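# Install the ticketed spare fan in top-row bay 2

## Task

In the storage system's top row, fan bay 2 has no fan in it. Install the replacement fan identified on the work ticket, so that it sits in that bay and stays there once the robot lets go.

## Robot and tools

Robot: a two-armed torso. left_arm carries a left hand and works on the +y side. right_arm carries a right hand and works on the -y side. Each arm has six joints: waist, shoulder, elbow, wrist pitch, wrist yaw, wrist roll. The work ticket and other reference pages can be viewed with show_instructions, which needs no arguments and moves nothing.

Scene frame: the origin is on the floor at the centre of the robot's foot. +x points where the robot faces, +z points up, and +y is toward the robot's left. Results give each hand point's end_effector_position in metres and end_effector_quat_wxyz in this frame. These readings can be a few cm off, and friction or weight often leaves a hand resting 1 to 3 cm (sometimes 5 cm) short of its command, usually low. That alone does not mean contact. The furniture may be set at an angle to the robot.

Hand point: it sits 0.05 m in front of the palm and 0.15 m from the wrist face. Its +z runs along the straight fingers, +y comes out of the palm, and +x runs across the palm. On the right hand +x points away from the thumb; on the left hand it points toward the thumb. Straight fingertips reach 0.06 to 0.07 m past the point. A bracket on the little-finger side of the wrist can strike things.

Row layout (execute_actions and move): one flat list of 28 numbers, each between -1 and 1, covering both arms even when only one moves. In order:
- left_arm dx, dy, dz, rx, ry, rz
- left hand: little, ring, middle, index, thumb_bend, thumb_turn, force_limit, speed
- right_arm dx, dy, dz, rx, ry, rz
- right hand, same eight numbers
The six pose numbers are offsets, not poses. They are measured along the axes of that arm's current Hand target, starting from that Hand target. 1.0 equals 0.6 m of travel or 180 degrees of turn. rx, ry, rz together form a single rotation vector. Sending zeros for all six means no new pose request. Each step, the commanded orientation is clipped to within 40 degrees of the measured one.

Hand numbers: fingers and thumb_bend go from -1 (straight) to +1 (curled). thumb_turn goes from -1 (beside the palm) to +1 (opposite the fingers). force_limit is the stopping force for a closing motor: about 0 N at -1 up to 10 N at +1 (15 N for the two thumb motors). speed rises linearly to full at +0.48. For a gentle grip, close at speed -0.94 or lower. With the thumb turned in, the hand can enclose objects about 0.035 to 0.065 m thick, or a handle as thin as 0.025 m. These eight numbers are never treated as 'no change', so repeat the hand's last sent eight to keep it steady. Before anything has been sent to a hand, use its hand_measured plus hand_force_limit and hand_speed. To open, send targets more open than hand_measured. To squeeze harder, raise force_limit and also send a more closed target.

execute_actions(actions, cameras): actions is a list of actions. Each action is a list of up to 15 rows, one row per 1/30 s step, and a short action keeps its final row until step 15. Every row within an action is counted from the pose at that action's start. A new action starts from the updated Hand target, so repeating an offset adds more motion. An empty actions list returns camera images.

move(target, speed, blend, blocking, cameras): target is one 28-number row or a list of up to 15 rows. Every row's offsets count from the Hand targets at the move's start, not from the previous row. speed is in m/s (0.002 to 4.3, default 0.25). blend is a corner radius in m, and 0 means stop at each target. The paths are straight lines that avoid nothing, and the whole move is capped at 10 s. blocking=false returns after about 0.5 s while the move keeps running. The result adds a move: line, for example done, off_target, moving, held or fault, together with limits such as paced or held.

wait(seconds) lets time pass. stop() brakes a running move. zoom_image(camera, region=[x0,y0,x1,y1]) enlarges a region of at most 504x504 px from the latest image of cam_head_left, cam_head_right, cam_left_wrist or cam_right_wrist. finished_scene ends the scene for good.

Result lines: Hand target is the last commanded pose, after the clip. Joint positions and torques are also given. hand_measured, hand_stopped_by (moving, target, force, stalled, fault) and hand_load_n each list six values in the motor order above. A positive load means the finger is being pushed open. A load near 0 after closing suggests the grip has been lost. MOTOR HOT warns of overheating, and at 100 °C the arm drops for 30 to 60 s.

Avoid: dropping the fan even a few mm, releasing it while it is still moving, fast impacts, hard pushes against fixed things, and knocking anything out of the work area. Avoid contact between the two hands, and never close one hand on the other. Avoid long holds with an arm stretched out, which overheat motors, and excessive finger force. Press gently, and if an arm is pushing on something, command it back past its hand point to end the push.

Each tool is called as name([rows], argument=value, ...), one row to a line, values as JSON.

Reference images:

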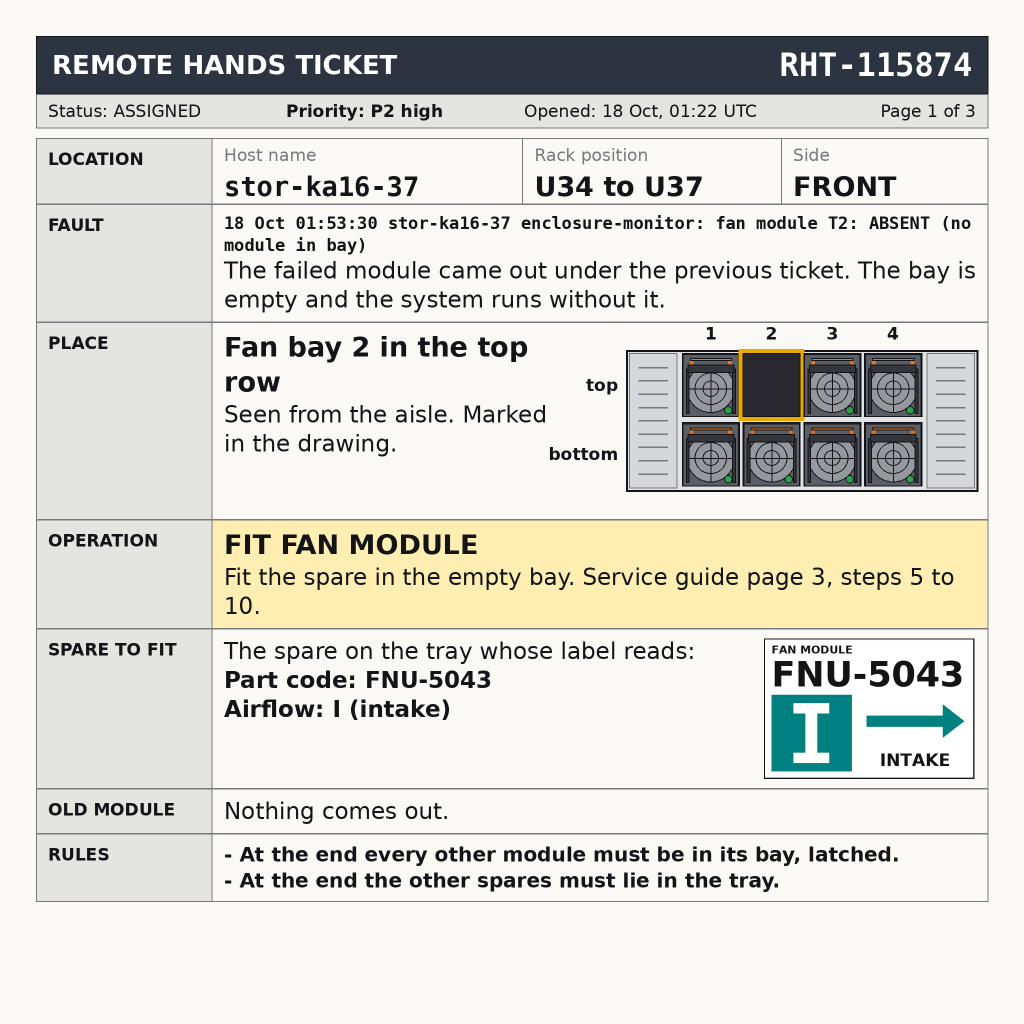

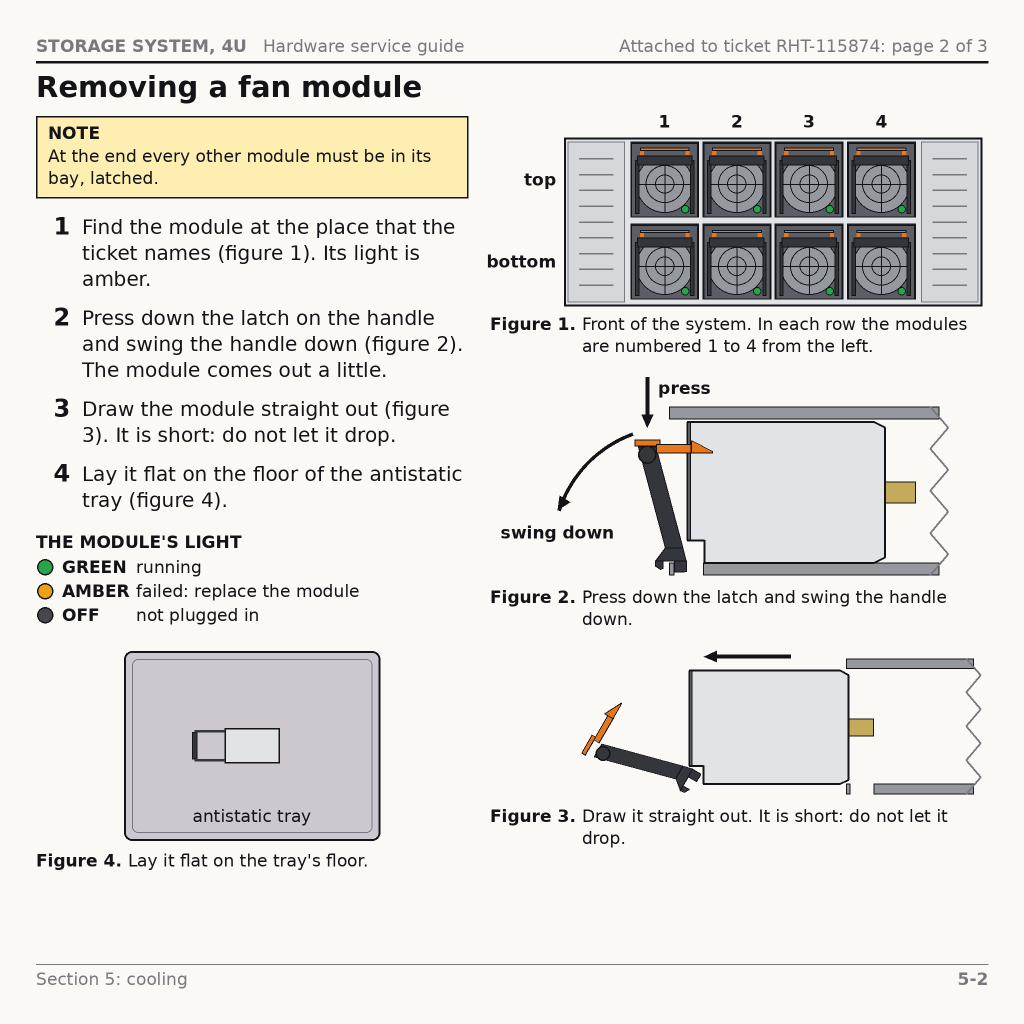

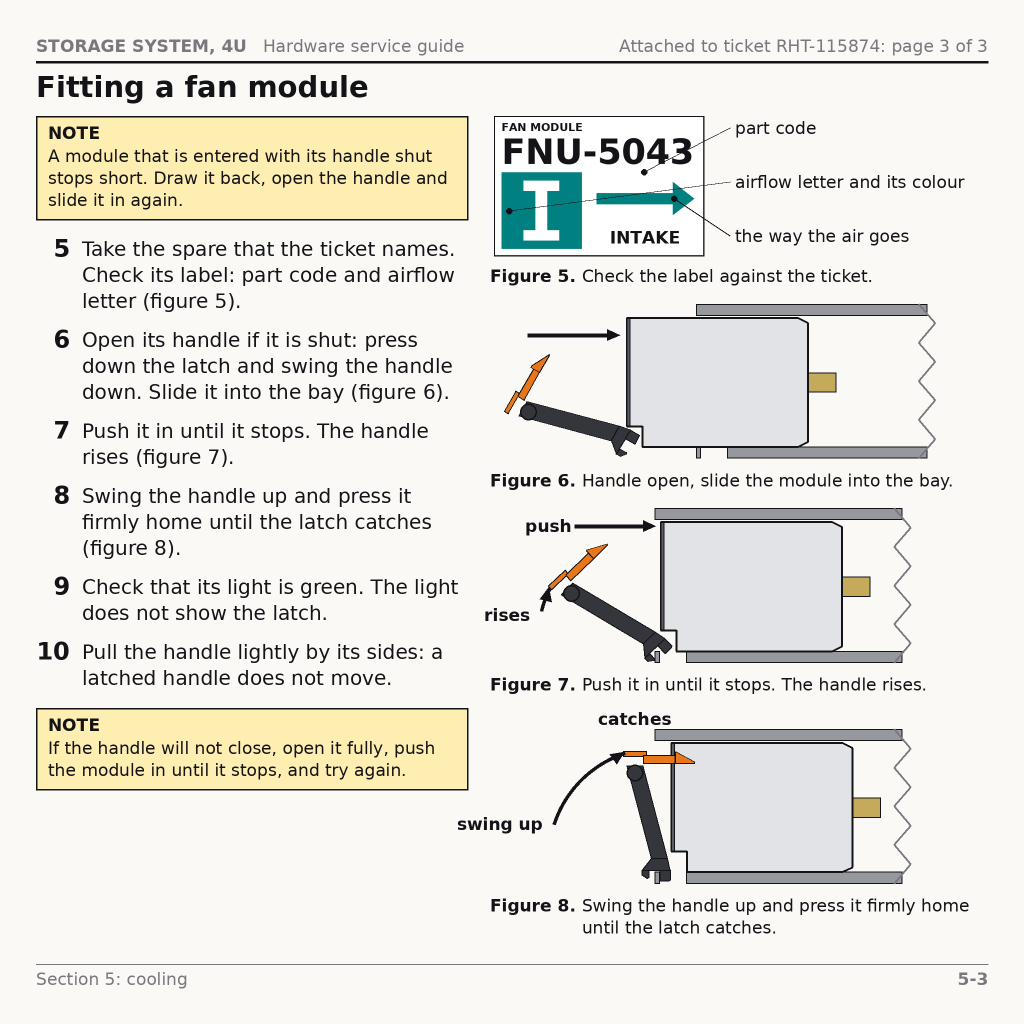

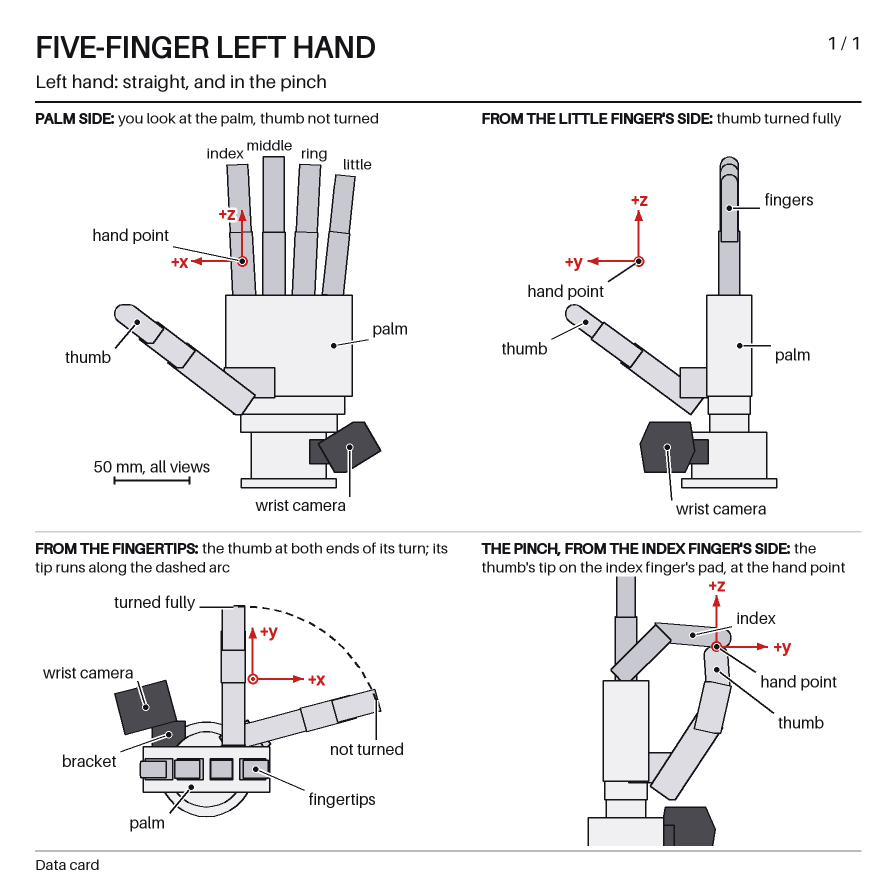

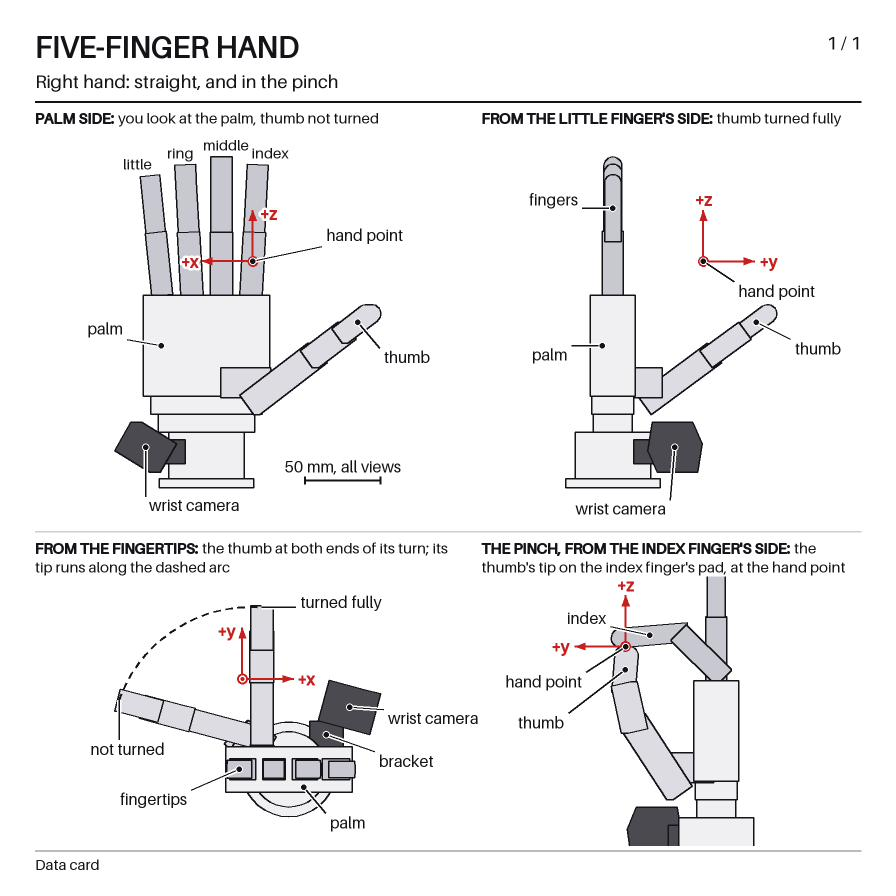

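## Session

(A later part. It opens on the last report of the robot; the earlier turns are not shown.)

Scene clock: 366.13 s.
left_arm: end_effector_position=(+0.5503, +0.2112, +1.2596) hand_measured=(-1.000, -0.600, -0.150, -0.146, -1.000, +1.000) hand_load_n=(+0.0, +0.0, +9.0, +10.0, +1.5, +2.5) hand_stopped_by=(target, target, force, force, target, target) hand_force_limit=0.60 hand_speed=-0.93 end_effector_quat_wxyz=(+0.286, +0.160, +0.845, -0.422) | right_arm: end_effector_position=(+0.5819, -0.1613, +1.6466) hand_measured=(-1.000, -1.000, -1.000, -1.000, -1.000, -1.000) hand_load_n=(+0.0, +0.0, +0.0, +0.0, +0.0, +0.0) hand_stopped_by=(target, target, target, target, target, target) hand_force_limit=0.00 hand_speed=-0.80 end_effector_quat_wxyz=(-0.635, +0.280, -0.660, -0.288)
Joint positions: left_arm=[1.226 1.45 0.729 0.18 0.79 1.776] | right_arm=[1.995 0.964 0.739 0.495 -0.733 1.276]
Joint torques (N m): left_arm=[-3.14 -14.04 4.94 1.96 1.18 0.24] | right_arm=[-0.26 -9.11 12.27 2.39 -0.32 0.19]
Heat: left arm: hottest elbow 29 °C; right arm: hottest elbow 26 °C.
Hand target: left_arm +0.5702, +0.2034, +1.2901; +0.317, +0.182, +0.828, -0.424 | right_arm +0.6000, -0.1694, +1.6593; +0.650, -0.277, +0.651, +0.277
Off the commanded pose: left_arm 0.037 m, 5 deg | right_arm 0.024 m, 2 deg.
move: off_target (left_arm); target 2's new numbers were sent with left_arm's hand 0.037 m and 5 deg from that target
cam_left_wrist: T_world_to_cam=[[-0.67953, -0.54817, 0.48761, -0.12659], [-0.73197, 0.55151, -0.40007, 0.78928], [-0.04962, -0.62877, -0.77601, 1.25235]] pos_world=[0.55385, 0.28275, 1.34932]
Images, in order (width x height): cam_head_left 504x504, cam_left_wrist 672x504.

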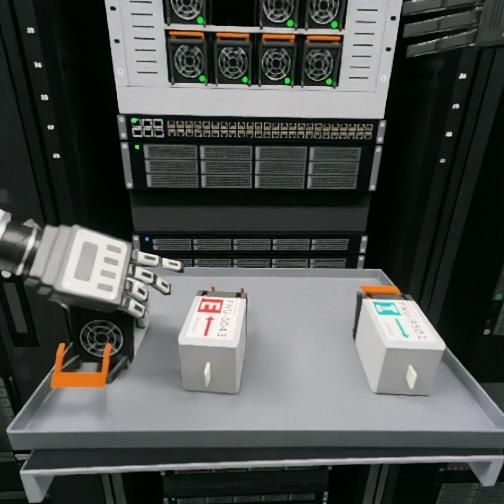

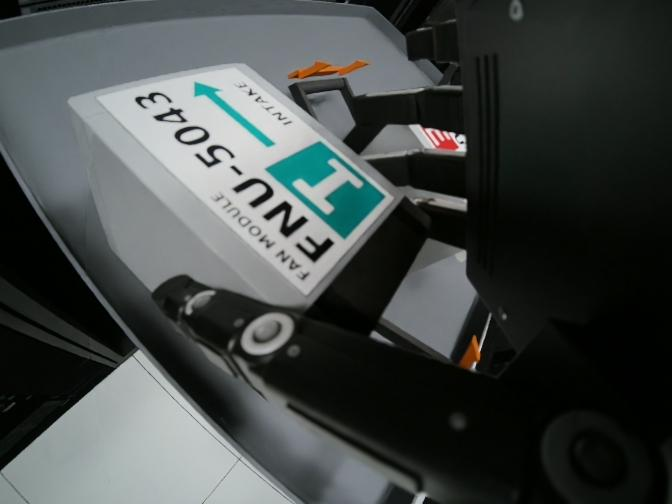

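move([
  [-0.0453,-0.0392,-0.0293,0,0,0,-1,-0.6,0.4,0.4,-1,1,0.6,-0.93,0,0,0,0,0,0,-1,-1,-1,-1,-1,-1,0,-0.8],
], speed=0.05, cameras=["cam_left_wrist","cam_head_left"])

zoom_image(camera="cam_left_wrist", region=[60, 50, 280, 200])

zoom_image(camera="cam_left_wrist", region=[260, 160, 440, 320])

Scene clock: 368.10 s.
left_arm: end_effector_position=(+0.5512, +0.2106, +1.2985) hand_measured=(-1.000, -0.600, -0.150, -0.146, -1.000, +1.000) hand_load_n=(+0.0, +0.0, +9.0, +9.5, +1.5, +3.0) hand_stopped_by=(target, target, force, force, target, target) hand_force_limit=0.60 hand_speed=-0.93 end_effector_quat_wxyz=(+0.285, +0.160, +0.846, -0.422) | right_arm: end_effector_position=(+0.5819, -0.1613, +1.6466) hand_measured=(-1.000, -1.000, -1.000, -1.000, -1.000, -1.000) hand_load_n=(+0.0, +0.0, +0.0, +0.0, +0.0, +0.0) hand_stopped_by=(target, target, target, target, target, target) hand_force_limit=0.00 hand_speed=-0.80 end_effector_quat_wxyz=(-0.635, +0.280, -0.660, -0.288)
Joint positions: left_arm=[1.206 1.335 0.726 0.075 0.773 1.763] | right_arm=[1.995 0.964 0.739 0.495 -0.733 1.276]
Joint torques (N m): left_arm=[-3.55 -13.33 5.97 1.98 1.18 0.24] | right_arm=[-0.62 -9.23 12.27 2.44 -0.32 0.16]
Heat: left arm: hottest elbow 29 °C; right arm: hottest elbow 26 °C.
Hand target: left_arm +0.5701, +0.2035, +1.3299; +0.317, +0.181, +0.829, -0.424 | right_arm +0.6000, -0.1694, +1.6593; +0.650, -0.277, +0.651, +0.277
Off the commanded pose: left_arm 0.038 m, 5 deg | right_arm 0.024 m, 2 deg.
move: off_target (left_arm)
cam_left_wrist: T_world_to_cam=[[-0.67922, -0.54766, 0.4886, -0.14692], [-0.73209, 0.55273, -0.39815, 0.80327], [-0.05201, -0.62813, -0.77636, 1.28382]] pos_world=[0.55505, 0.28195, 1.38832]
Images, in order (width x height): cam_head_left 504x504, cam_left_wrist 672x504.

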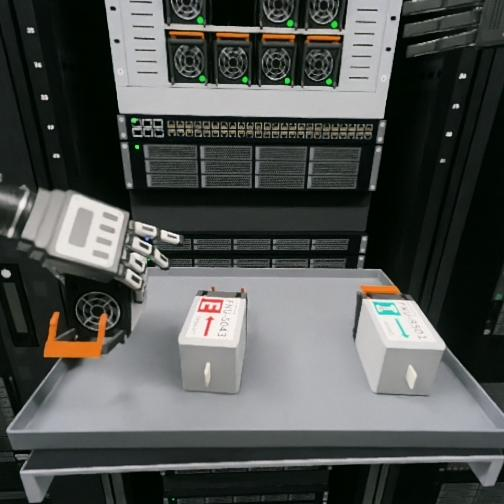

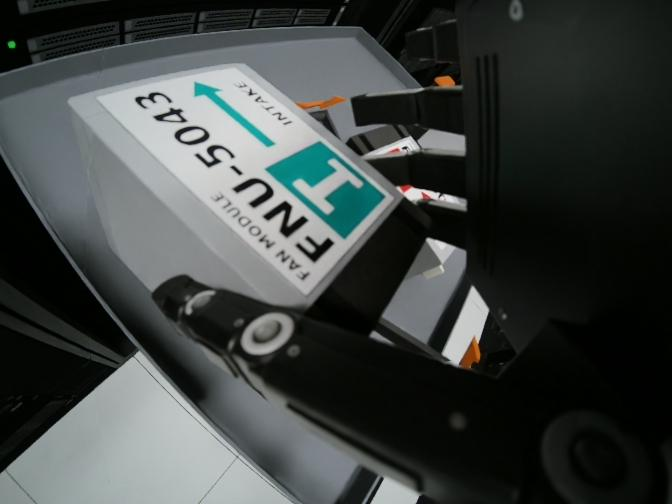

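Scaled by 2.291 from the camera's image (finer frame: 960x720).

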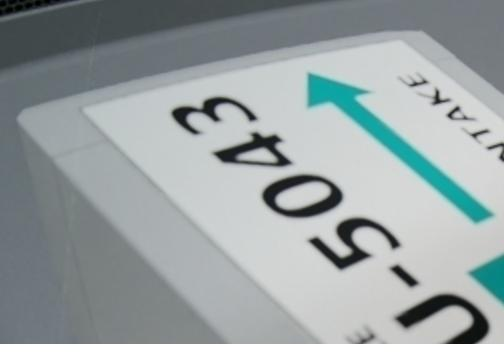

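Scaled by 2.800 from the camera's image (finer frame: 960x720).

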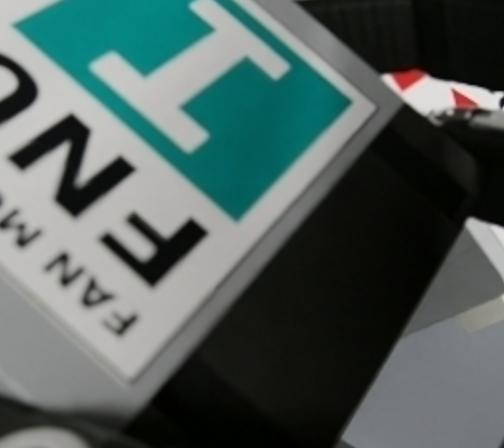

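move([
  [-0.6507,-0.4838,-0.0933,0.0222,-0.0397,0.0244,-1,-0.6,0.4,0.4,-1,1,0.6,-0.93,0,0,0,0,0,0,-1,-1,-1,-1,-1,-1,0,-0.8],
  [-0.735,-0.3947,-0.033,0.0222,-0.0397,0.0244,-1,-0.6,0.4,0.4,-1,1,0.6,-0.93,0,0,0,0,0,0,-1,-1,-1,-1,-1,-1,0,-0.8],
], speed=[0.12,0.06], cameras=["all"])

zoom_image(camera="cam_head_left", region=[195, 0, 285, 60])

zoom_image(camera="cam_head_right", region=[120, 0, 210, 60])

zoom_image(camera="cam_left_wrist", region=[0, 0, 360, 200])

Scene clock: 381.83 s.
left_arm: end_effector_position=(+0.7220, +0.0540, +1.6984) hand_measured=(-1.000, -0.600, -0.150, -0.146, -1.000, +1.000) hand_load_n=(+0.0, +0.0, +9.0, +10.0, +2.0, +3.0) hand_stopped_by=(target, target, force, force, target, target) hand_force_limit=0.60 hand_speed=-0.93 end_effector_quat_wxyz=(+0.308, +0.188, +0.821, -0.442) | right_arm: end_effector_position=(+0.5819, -0.1613, +1.6466) hand_measured=(-1.000, -1.000, -1.000, -1.000, -1.000, -1.000) hand_load_n=(+0.0, +0.0, +0.0, +0.0, +0.0, +0.0) hand_stopped_by=(target, target, target, target, target, target) hand_force_limit=0.00 hand_speed=-0.80 end_effector_quat_wxyz=(-0.635, +0.280, -0.660, -0.288)
Joint positions: left_arm=[0.651 1.314 1.749 -0.781 0.331 1.532] | right_arm=[1.995 0.964 0.739 0.495 -0.733 1.276]
Joint velocities: left_arm=[within noise] | right_arm=[0.005 0.005 0.007 -0.051 0.022 -0.007]
Joint torques (N m): left_arm=[-5.36 -14.21 17.96 2.81 1.13 0.44] | right_arm=[-0.56 -9.11 12.29 2.36 -0.3 0.2]
Heat: left arm: hottest elbow 30 °C; right arm: hottest elbow 26 °C.
Hand target: left_arm +0.7511, +0.0697, +1.7775; +0.378, +0.197, +0.784, -0.451 | right_arm +0.6000, -0.1694, +1.6593; +0.650, -0.277, +0.651, +0.277
Off the commanded pose: left_arm 0.086 m, 9 deg | right_arm 0.024 m, 2 deg.
move: off_target (left_arm)
cam_left_wrist: T_world_to_cam=[[-0.73696, -0.49291, 0.46253, -0.22911], [-0.67534, 0.56566, -0.47323, 1.25987], [-0.02838, -0.66112, -0.74975, 1.44435]] pos_world=[0.72299, 0.1293, 1.78507]
cam_right_wrist: T_world_to_cam=[[-0.70163, 0.68086, -0.21012, 0.86623], [-0.4856, -0.24109, 0.84028, -1.14384], [0.52145, 0.6916, 0.49978, -0.89867]] pos_world=[0.52094, -0.24403, 1.59229]

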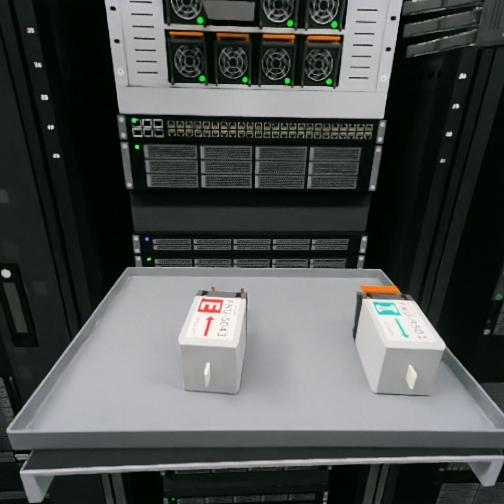

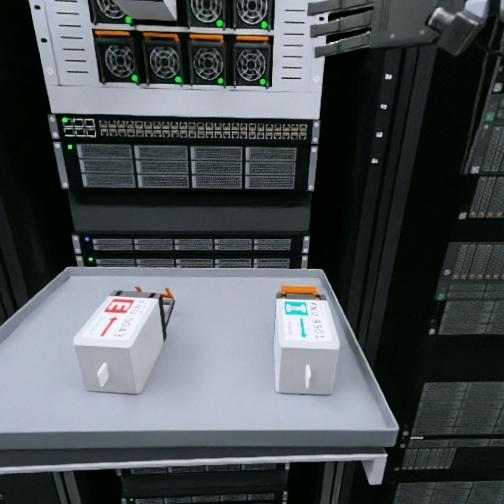

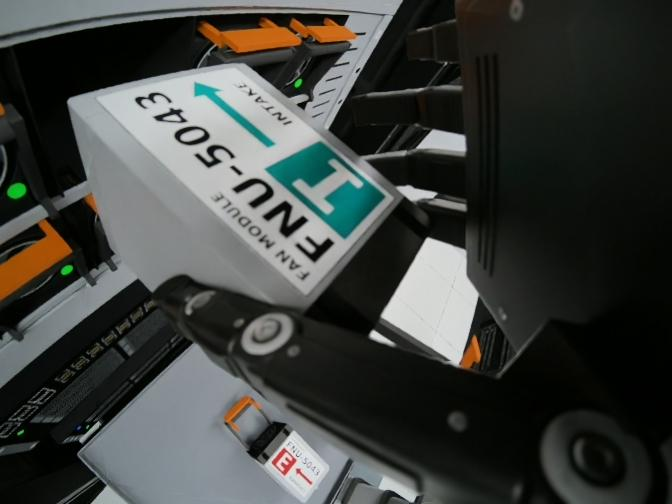

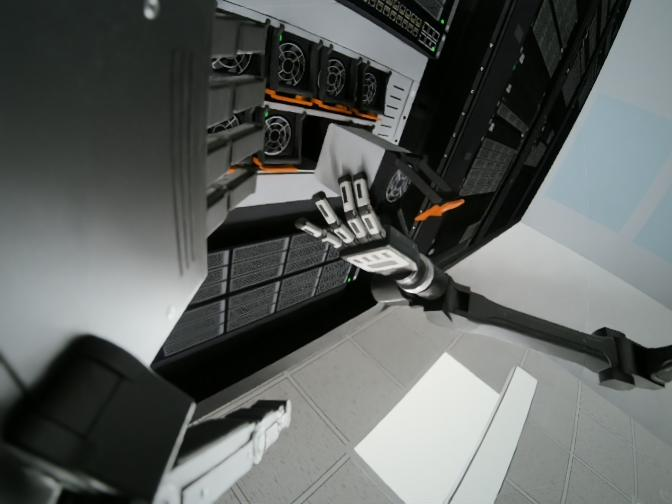

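Scaled by 5.600 from the camera's image (finer frame: 720x720).

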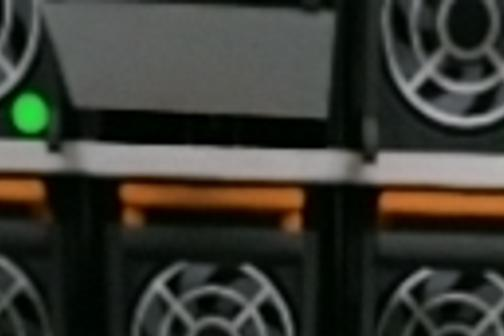

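Scaled by 5.600 from the camera's image (finer frame: 720x720).

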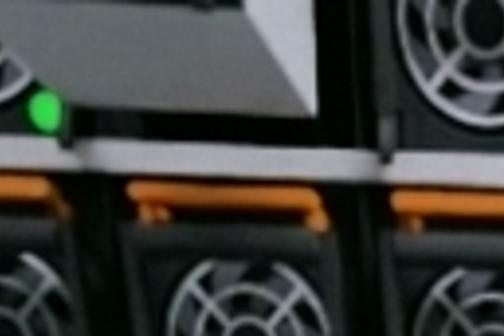

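Scaled by 1.400 from the camera's image (finer frame: 960x720).

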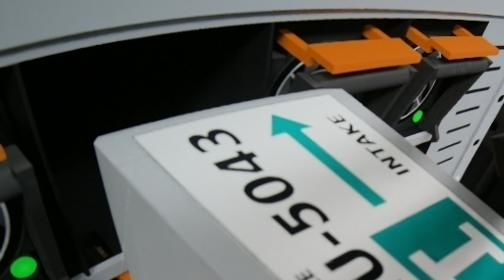

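move([
  [0.0477,-0.0562,-0.0395,0.0037,0.0027,0.0015,-1,-1,0.4,0.4,-1,1,0.6,-0.93,0,0,0,0,0,0,-1,-1,-1,-1,-1,-1,0,-0.8],
  [-0.045,0.0407,0.0282,0.0037,0.0027,0.0015,-1,-1,0.4,0.4,-1,1,0.6,-0.93,0,0,0,0,0,0,-1,-1,-1,-1,-1,-1,0,-0.8],
], speed=0.06, cameras=["all"])

zoom_image(camera="cam_head_left", region=[195, 0, 285, 60])

zoom_image(camera="cam_head_right", region=[120, 0, 210, 60])

zoom_image(camera="cam_left_wrist", region=[0, 0, 360, 200])

Scene clock: 388.23 s.
left_arm: end_effector_position=(+0.7518, +0.0528, +1.7043) hand_measured=(-1.000, -1.000, -0.150, -0.146, -1.000, +1.000) hand_load_n=(+0.0, +0.0, +7.5, +10.0, +2.0, +7.0) hand_stopped_by=(target, target, force, force, target, target) hand_force_limit=0.60 hand_speed=-0.93 end_effector_quat_wxyz=(+0.294, +0.191, +0.820, -0.451) | right_arm: end_effector_position=(+0.5819, -0.1613, +1.6466) hand_measured=(-1.000, -1.000, -1.000, -1.000, -1.000, -1.000) hand_load_n=(+0.0, +0.0, +0.0, +0.0, +0.0, -0.5) hand_stopped_by=(target, target, target, target, target, target) hand_force_limit=0.00 hand_speed=-0.80 end_effector_quat_wxyz=(-0.635, +0.280, -0.660, -0.288)
Joint positions: left_arm=[0.687 1.409 1.916 -0.88 0.389 1.541] | right_arm=[1.995 0.964 0.739 0.495 -0.733 1.276]
Joint torques (N m): left_arm=[-4.19 -14.56 18.85 3.45 1.01 0.51] | right_arm=[-0.38 -9.82 12.41 2.44 -0.26 0.2]
Heat: left arm: hottest elbow 32 °C; right arm: hottest elbow 26 °C.
Hand target: left_arm +0.7911, +0.0687, +1.7794; +0.374, +0.203, +0.783, -0.454 | right_arm +0.6000, -0.1694, +1.6593; +0.650, -0.277, +0.651, +0.277
Off the commanded pose: left_arm 0.086 m, 10 deg | right_arm 0.024 m, 2 deg.
move: off_target (left_arm)
cam_left_wrist: T_world_to_cam=[[-0.73764, -0.47133, 0.48346, -0.24666], [-0.67245, 0.57731, -0.46317, 1.26357], [-0.0608, -0.66676, -0.74279, 1.46169]] pos_world=[0.75661, 0.12887, 1.79023]
cam_right_wrist: T_world_to_cam=[[-0.70163, 0.68086, -0.21012, 0.86623], [-0.4856, -0.24109, 0.84028, -1.14384], [0.52145, 0.6916, 0.49978, -0.89867]] pos_world=[0.52094, -0.24403, 1.59229]

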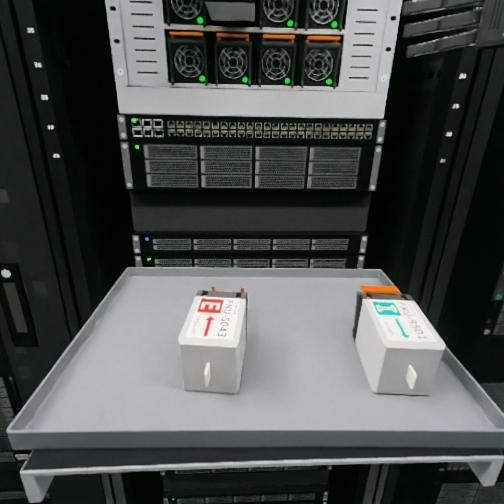

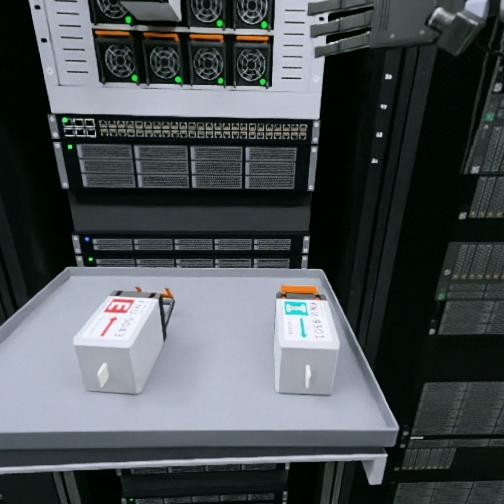

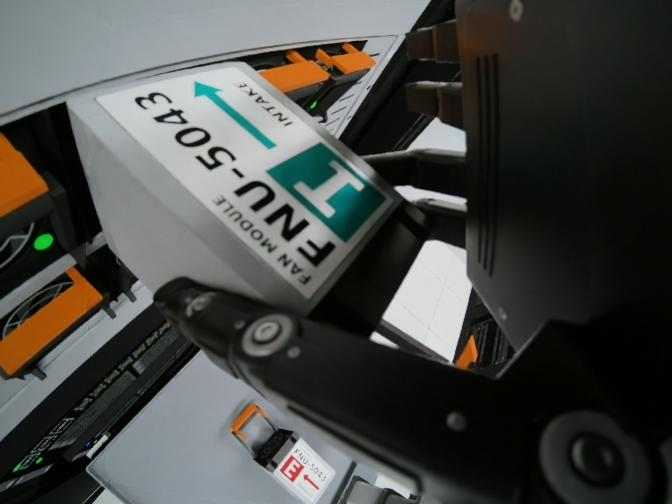

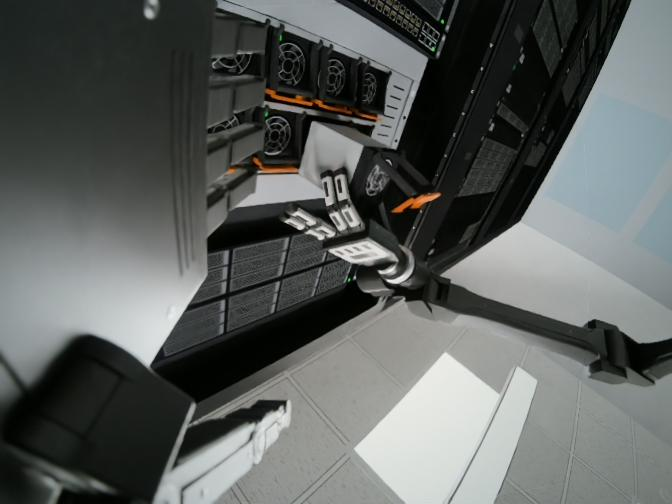

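Scaled by 5.600 from the camera's image (finer frame: 720x720).

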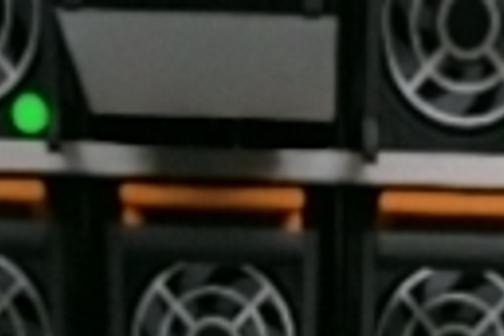

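Scaled by 5.600 from the camera's image (finer frame: 720x720).

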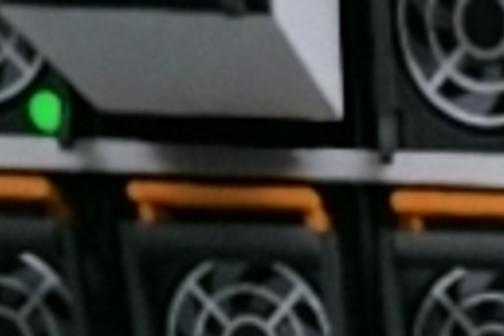

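Scaled by 1.400 from the camera's image (finer frame: 960x720).

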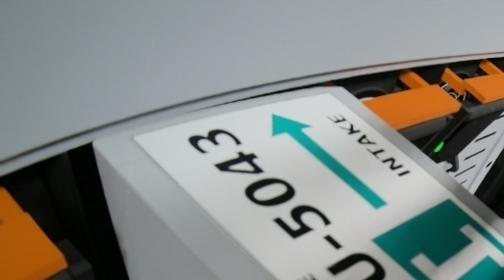

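move([
  [0.0637,-0.0558,-0.0363,0.0002,-0.0042,0.0071,-1,-1,0.4,0.4,-1,1,0.6,-0.93,0,0,0,0,0,0,-1,-1,-1,-1,-1,-1,0,-0.8],
  [-0.0185,0.0363,0.0227,0.0002,-0.0042,0.0071,-1,-1,0.4,0.4,-1,1,0.6,-0.93,0,0,0,0,0,0,-1,-1,-1,-1,-1,-1,0,-0.8],
], speed=0.06, cameras=["all"])

zoom_image(camera="cam_head_left", region=[195, 0, 285, 60])

zoom_image(camera="cam_head_right", region=[120, 0, 210, 60])

zoom_image(camera="cam_left_wrist", region=[0, 0, 360, 200])

zoom_image(camera="cam_right_wrist", region=[260, 80, 460, 240])

Scene clock: 394.87 s.
left_arm: end_effector_position=(+0.7817, +0.0527, +1.7135) hand_measured=(-1.000, -1.000, -0.152, -0.146, -1.000, +1.000) hand_load_n=(+0.0, +0.0, +9.0, +6.5, +2.0, +7.5) hand_stopped_by=(target, target, force, force, target, target) hand_force_limit=0.60 hand_speed=-0.93 end_effector_quat_wxyz=(+0.314, +0.192, +0.810, -0.457) | right_arm: end_effector_position=(+0.5819, -0.1613, +1.6466) hand_measured=(-1.000, -1.000, -1.000, -1.000, -1.000, -1.000) hand_load_n=(+0.0, +0.0, +0.0, +0.0, +0.0, +0.0) hand_stopped_by=(target, target, target, target, target, target) hand_force_limit=0.00 hand_speed=-0.80 end_effector_quat_wxyz=(-0.635, +0.280, -0.660, -0.288)
Joint positions: left_arm=[0.713 1.465 2.012 -0.879 0.425 1.553] | right_arm=[1.995 0.964 0.739 0.495 -0.733 1.276]
Joint torques (N m): left_arm=[-4.37 -14.74 17.74 3.49 0.88 0.66] | right_arm=[-0.62 -9.41 12.29 2.3 -0.29 0.2]
Heat: left arm: hottest elbow 33 °C; right arm: hottest elbow 27 °C.
Hand target: left_arm +0.8181, +0.0681, +1.7714; +0.384, +0.209, +0.778, -0.451 | right_arm +0.6000, -0.1694, +1.6593; +0.650, -0.277, +0.651, +0.277
Off the commanded pose: left_arm 0.070 m, 9 deg | right_arm 0.024 m, 2 deg.
move: off_target (left_arm)
cam_left_wrist: T_world_to_cam=[[-0.75116, -0.4649, 0.46865, -0.19351], [-0.65953, 0.55865, -0.50292, 1.34697], [-0.028, -0.68686, -0.72625, 1.41735]] pos_world=[0.7827, 0.13108, 1.79746]
cam_right_wrist: T_world_to_cam=[[-0.70163, 0.68086, -0.21012, 0.86623], [-0.4856, -0.24109, 0.84028, -1.14384], [0.52145, 0.6916, 0.49978, -0.89867]] pos_world=[0.52094, -0.24403, 1.59229]

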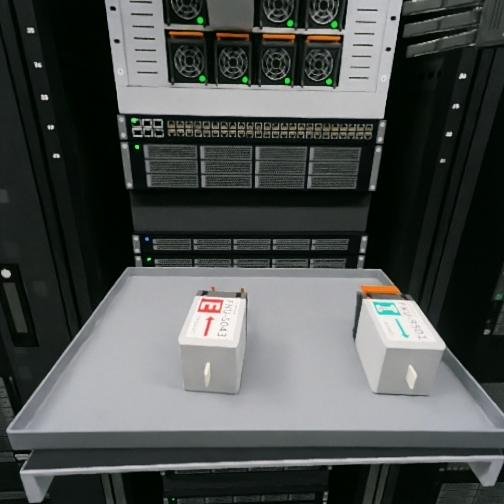

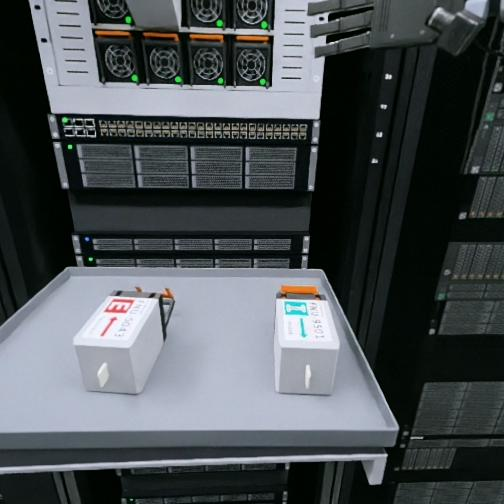

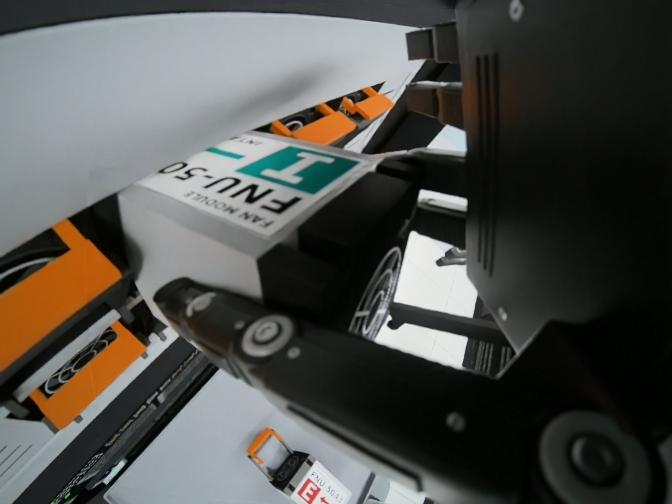

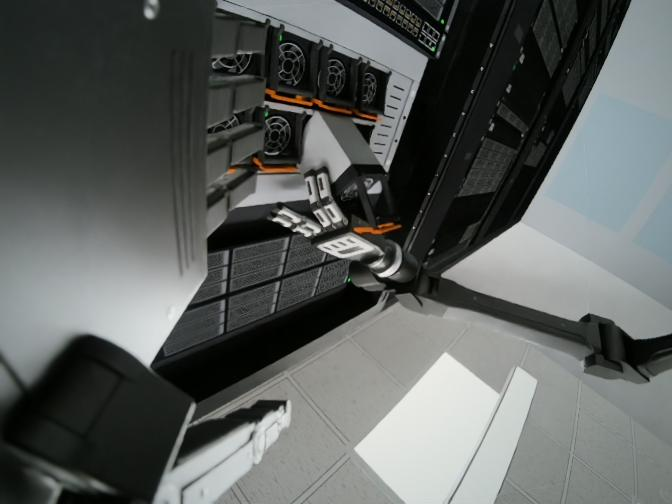

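Scaled by 5.600 from the camera's image (finer frame: 720x720).

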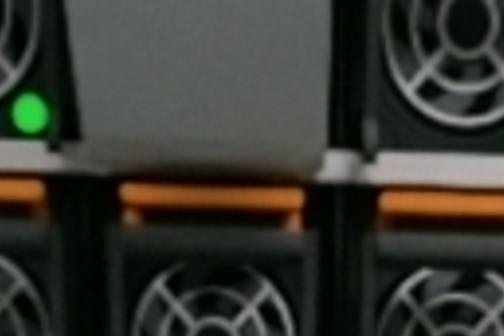

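Scaled by 5.600 from the camera's image (finer frame: 720x720).

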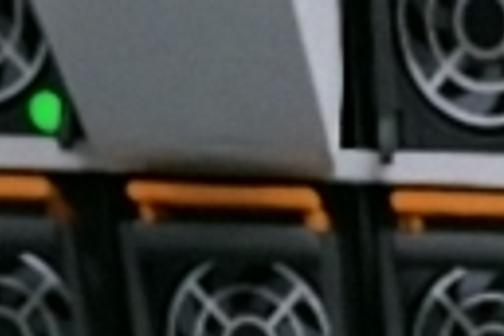

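Scaled by 1.400 from the camera's image (finer frame: 960x720).

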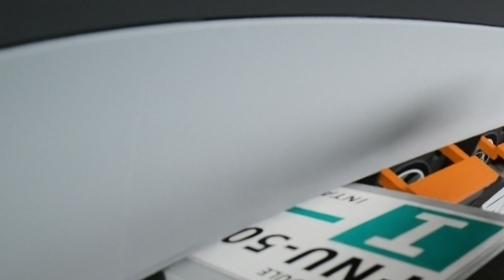

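Scaled by 2.520 from the camera's image (finer frame: 960x720).

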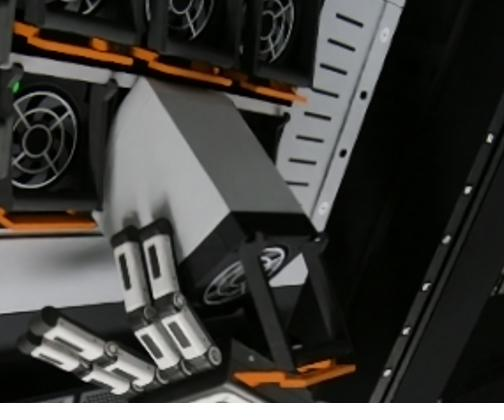

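move([
  [0.1235,-0.1343,-0.0818,0,0,0,-1,-1,0.4,0.4,-1,1,0.6,-0.93,0,0,0,0,0,0,-1,-1,-1,-1,-1,1,0,-0.5],
], speed=0.06, cameras=["all"])

zoom_image(camera="cam_right_wrist", region=[260, 80, 500, 260])

Scene clock: 406.00 s.
left_arm: end_effector_position=(+0.6883, +0.0592, +1.7019) hand_measured=(-1.000, -1.000, -0.152, -0.146, -1.000, +1.000) hand_load_n=(+0.0, +0.0, +9.5, +7.0, +2.0, +4.5) hand_stopped_by=(target, target, force, force, target, target) hand_force_limit=0.60 hand_speed=-0.93 end_effector_quat_wxyz=(+0.320, +0.206, +0.816, -0.434) | right_arm: end_effector_position=(+0.5819, -0.1614, +1.6467) hand_measured=(-1.000, -1.000, -1.000, -1.000, -1.000, +1.000) hand_load_n=(+0.0, +0.0, +0.0, +0.0, +0.0, -0.5) hand_stopped_by=(target, target, target, target, target, target) hand_force_limit=0.00 hand_speed=-0.50 end_effector_quat_wxyz=(-0.635, +0.279, -0.660, -0.288)
Joint positions: left_arm=[0.612 1.219 1.619 -0.738 0.293 1.565] | right_arm=[1.995 0.964 0.739 0.495 -0.733 1.277]
Joint torques (N m): left_arm=[-5.77 -15.21 12.1 4.53 0.89 0.29] | right_arm=[-0.38 -9.58 12.29 2.35 -0.32 0.2]
Heat: left arm: hottest elbow 33 °C; right arm: hottest elbow 27 °C.
Hand target: left_arm +0.6980, +0.0681, +1.7714; +0.384, +0.209, +0.778, -0.451 | right_arm +0.6000, -0.1694, +1.6593; +0.650, -0.277, +0.651, +0.277
Off the commanded pose: left_arm 0.071 m, 9 deg | right_arm 0.023 m, 2 deg.
move: off_target (left_arm)
cam_left_wrist: T_world_to_cam=[[-0.76388, -0.48684, 0.42364, -0.16857], [-0.64532, 0.58356, -0.49298, 1.24774], [-0.00722, -0.64996, -0.75994, 1.45158]] pos_world=[0.6869, 0.13328, 1.78963]
cam_right_wrist: T_world_to_cam=[[-0.70182, 0.6811, -0.20869, 0.86413], [-0.48468, -0.24188, 0.84058, -1.14507], [0.52204, 0.69109, 0.49987, -0.8993]] pos_world=[0.52094, -0.24403, 1.59239]

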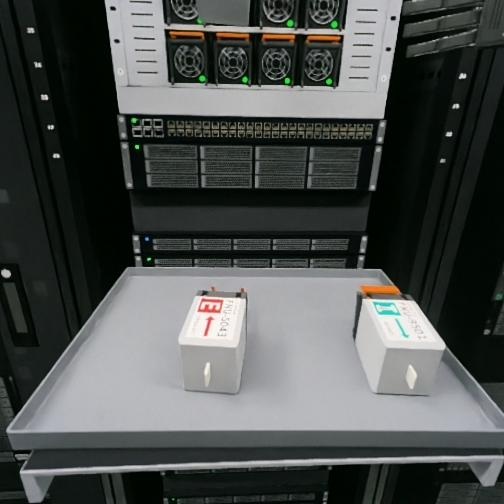

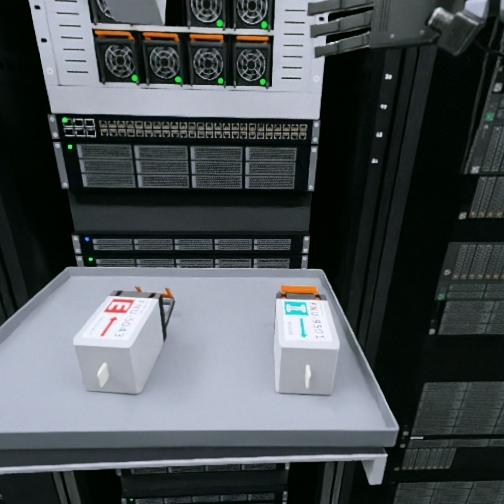

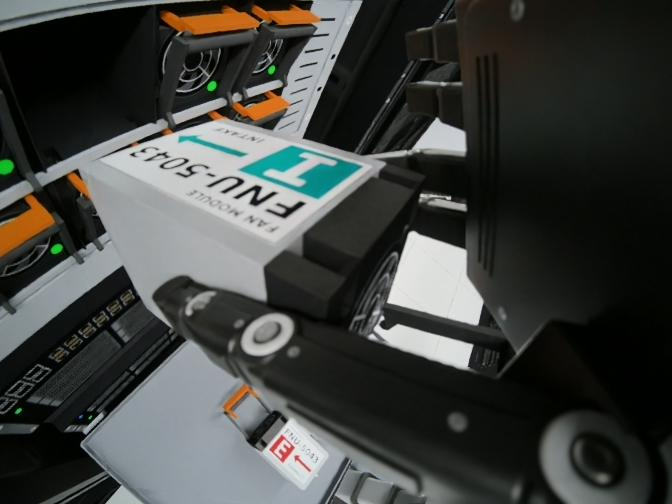

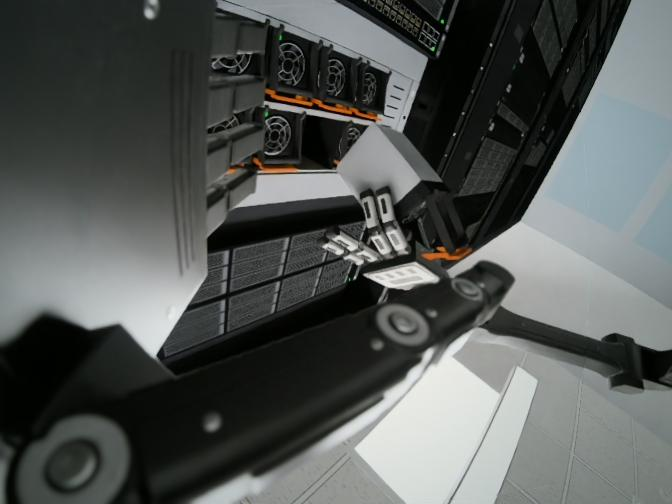

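Scaled by 2.100 from the camera's image (finer frame: 960x720).

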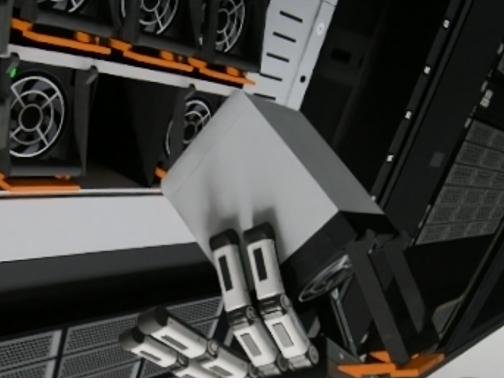

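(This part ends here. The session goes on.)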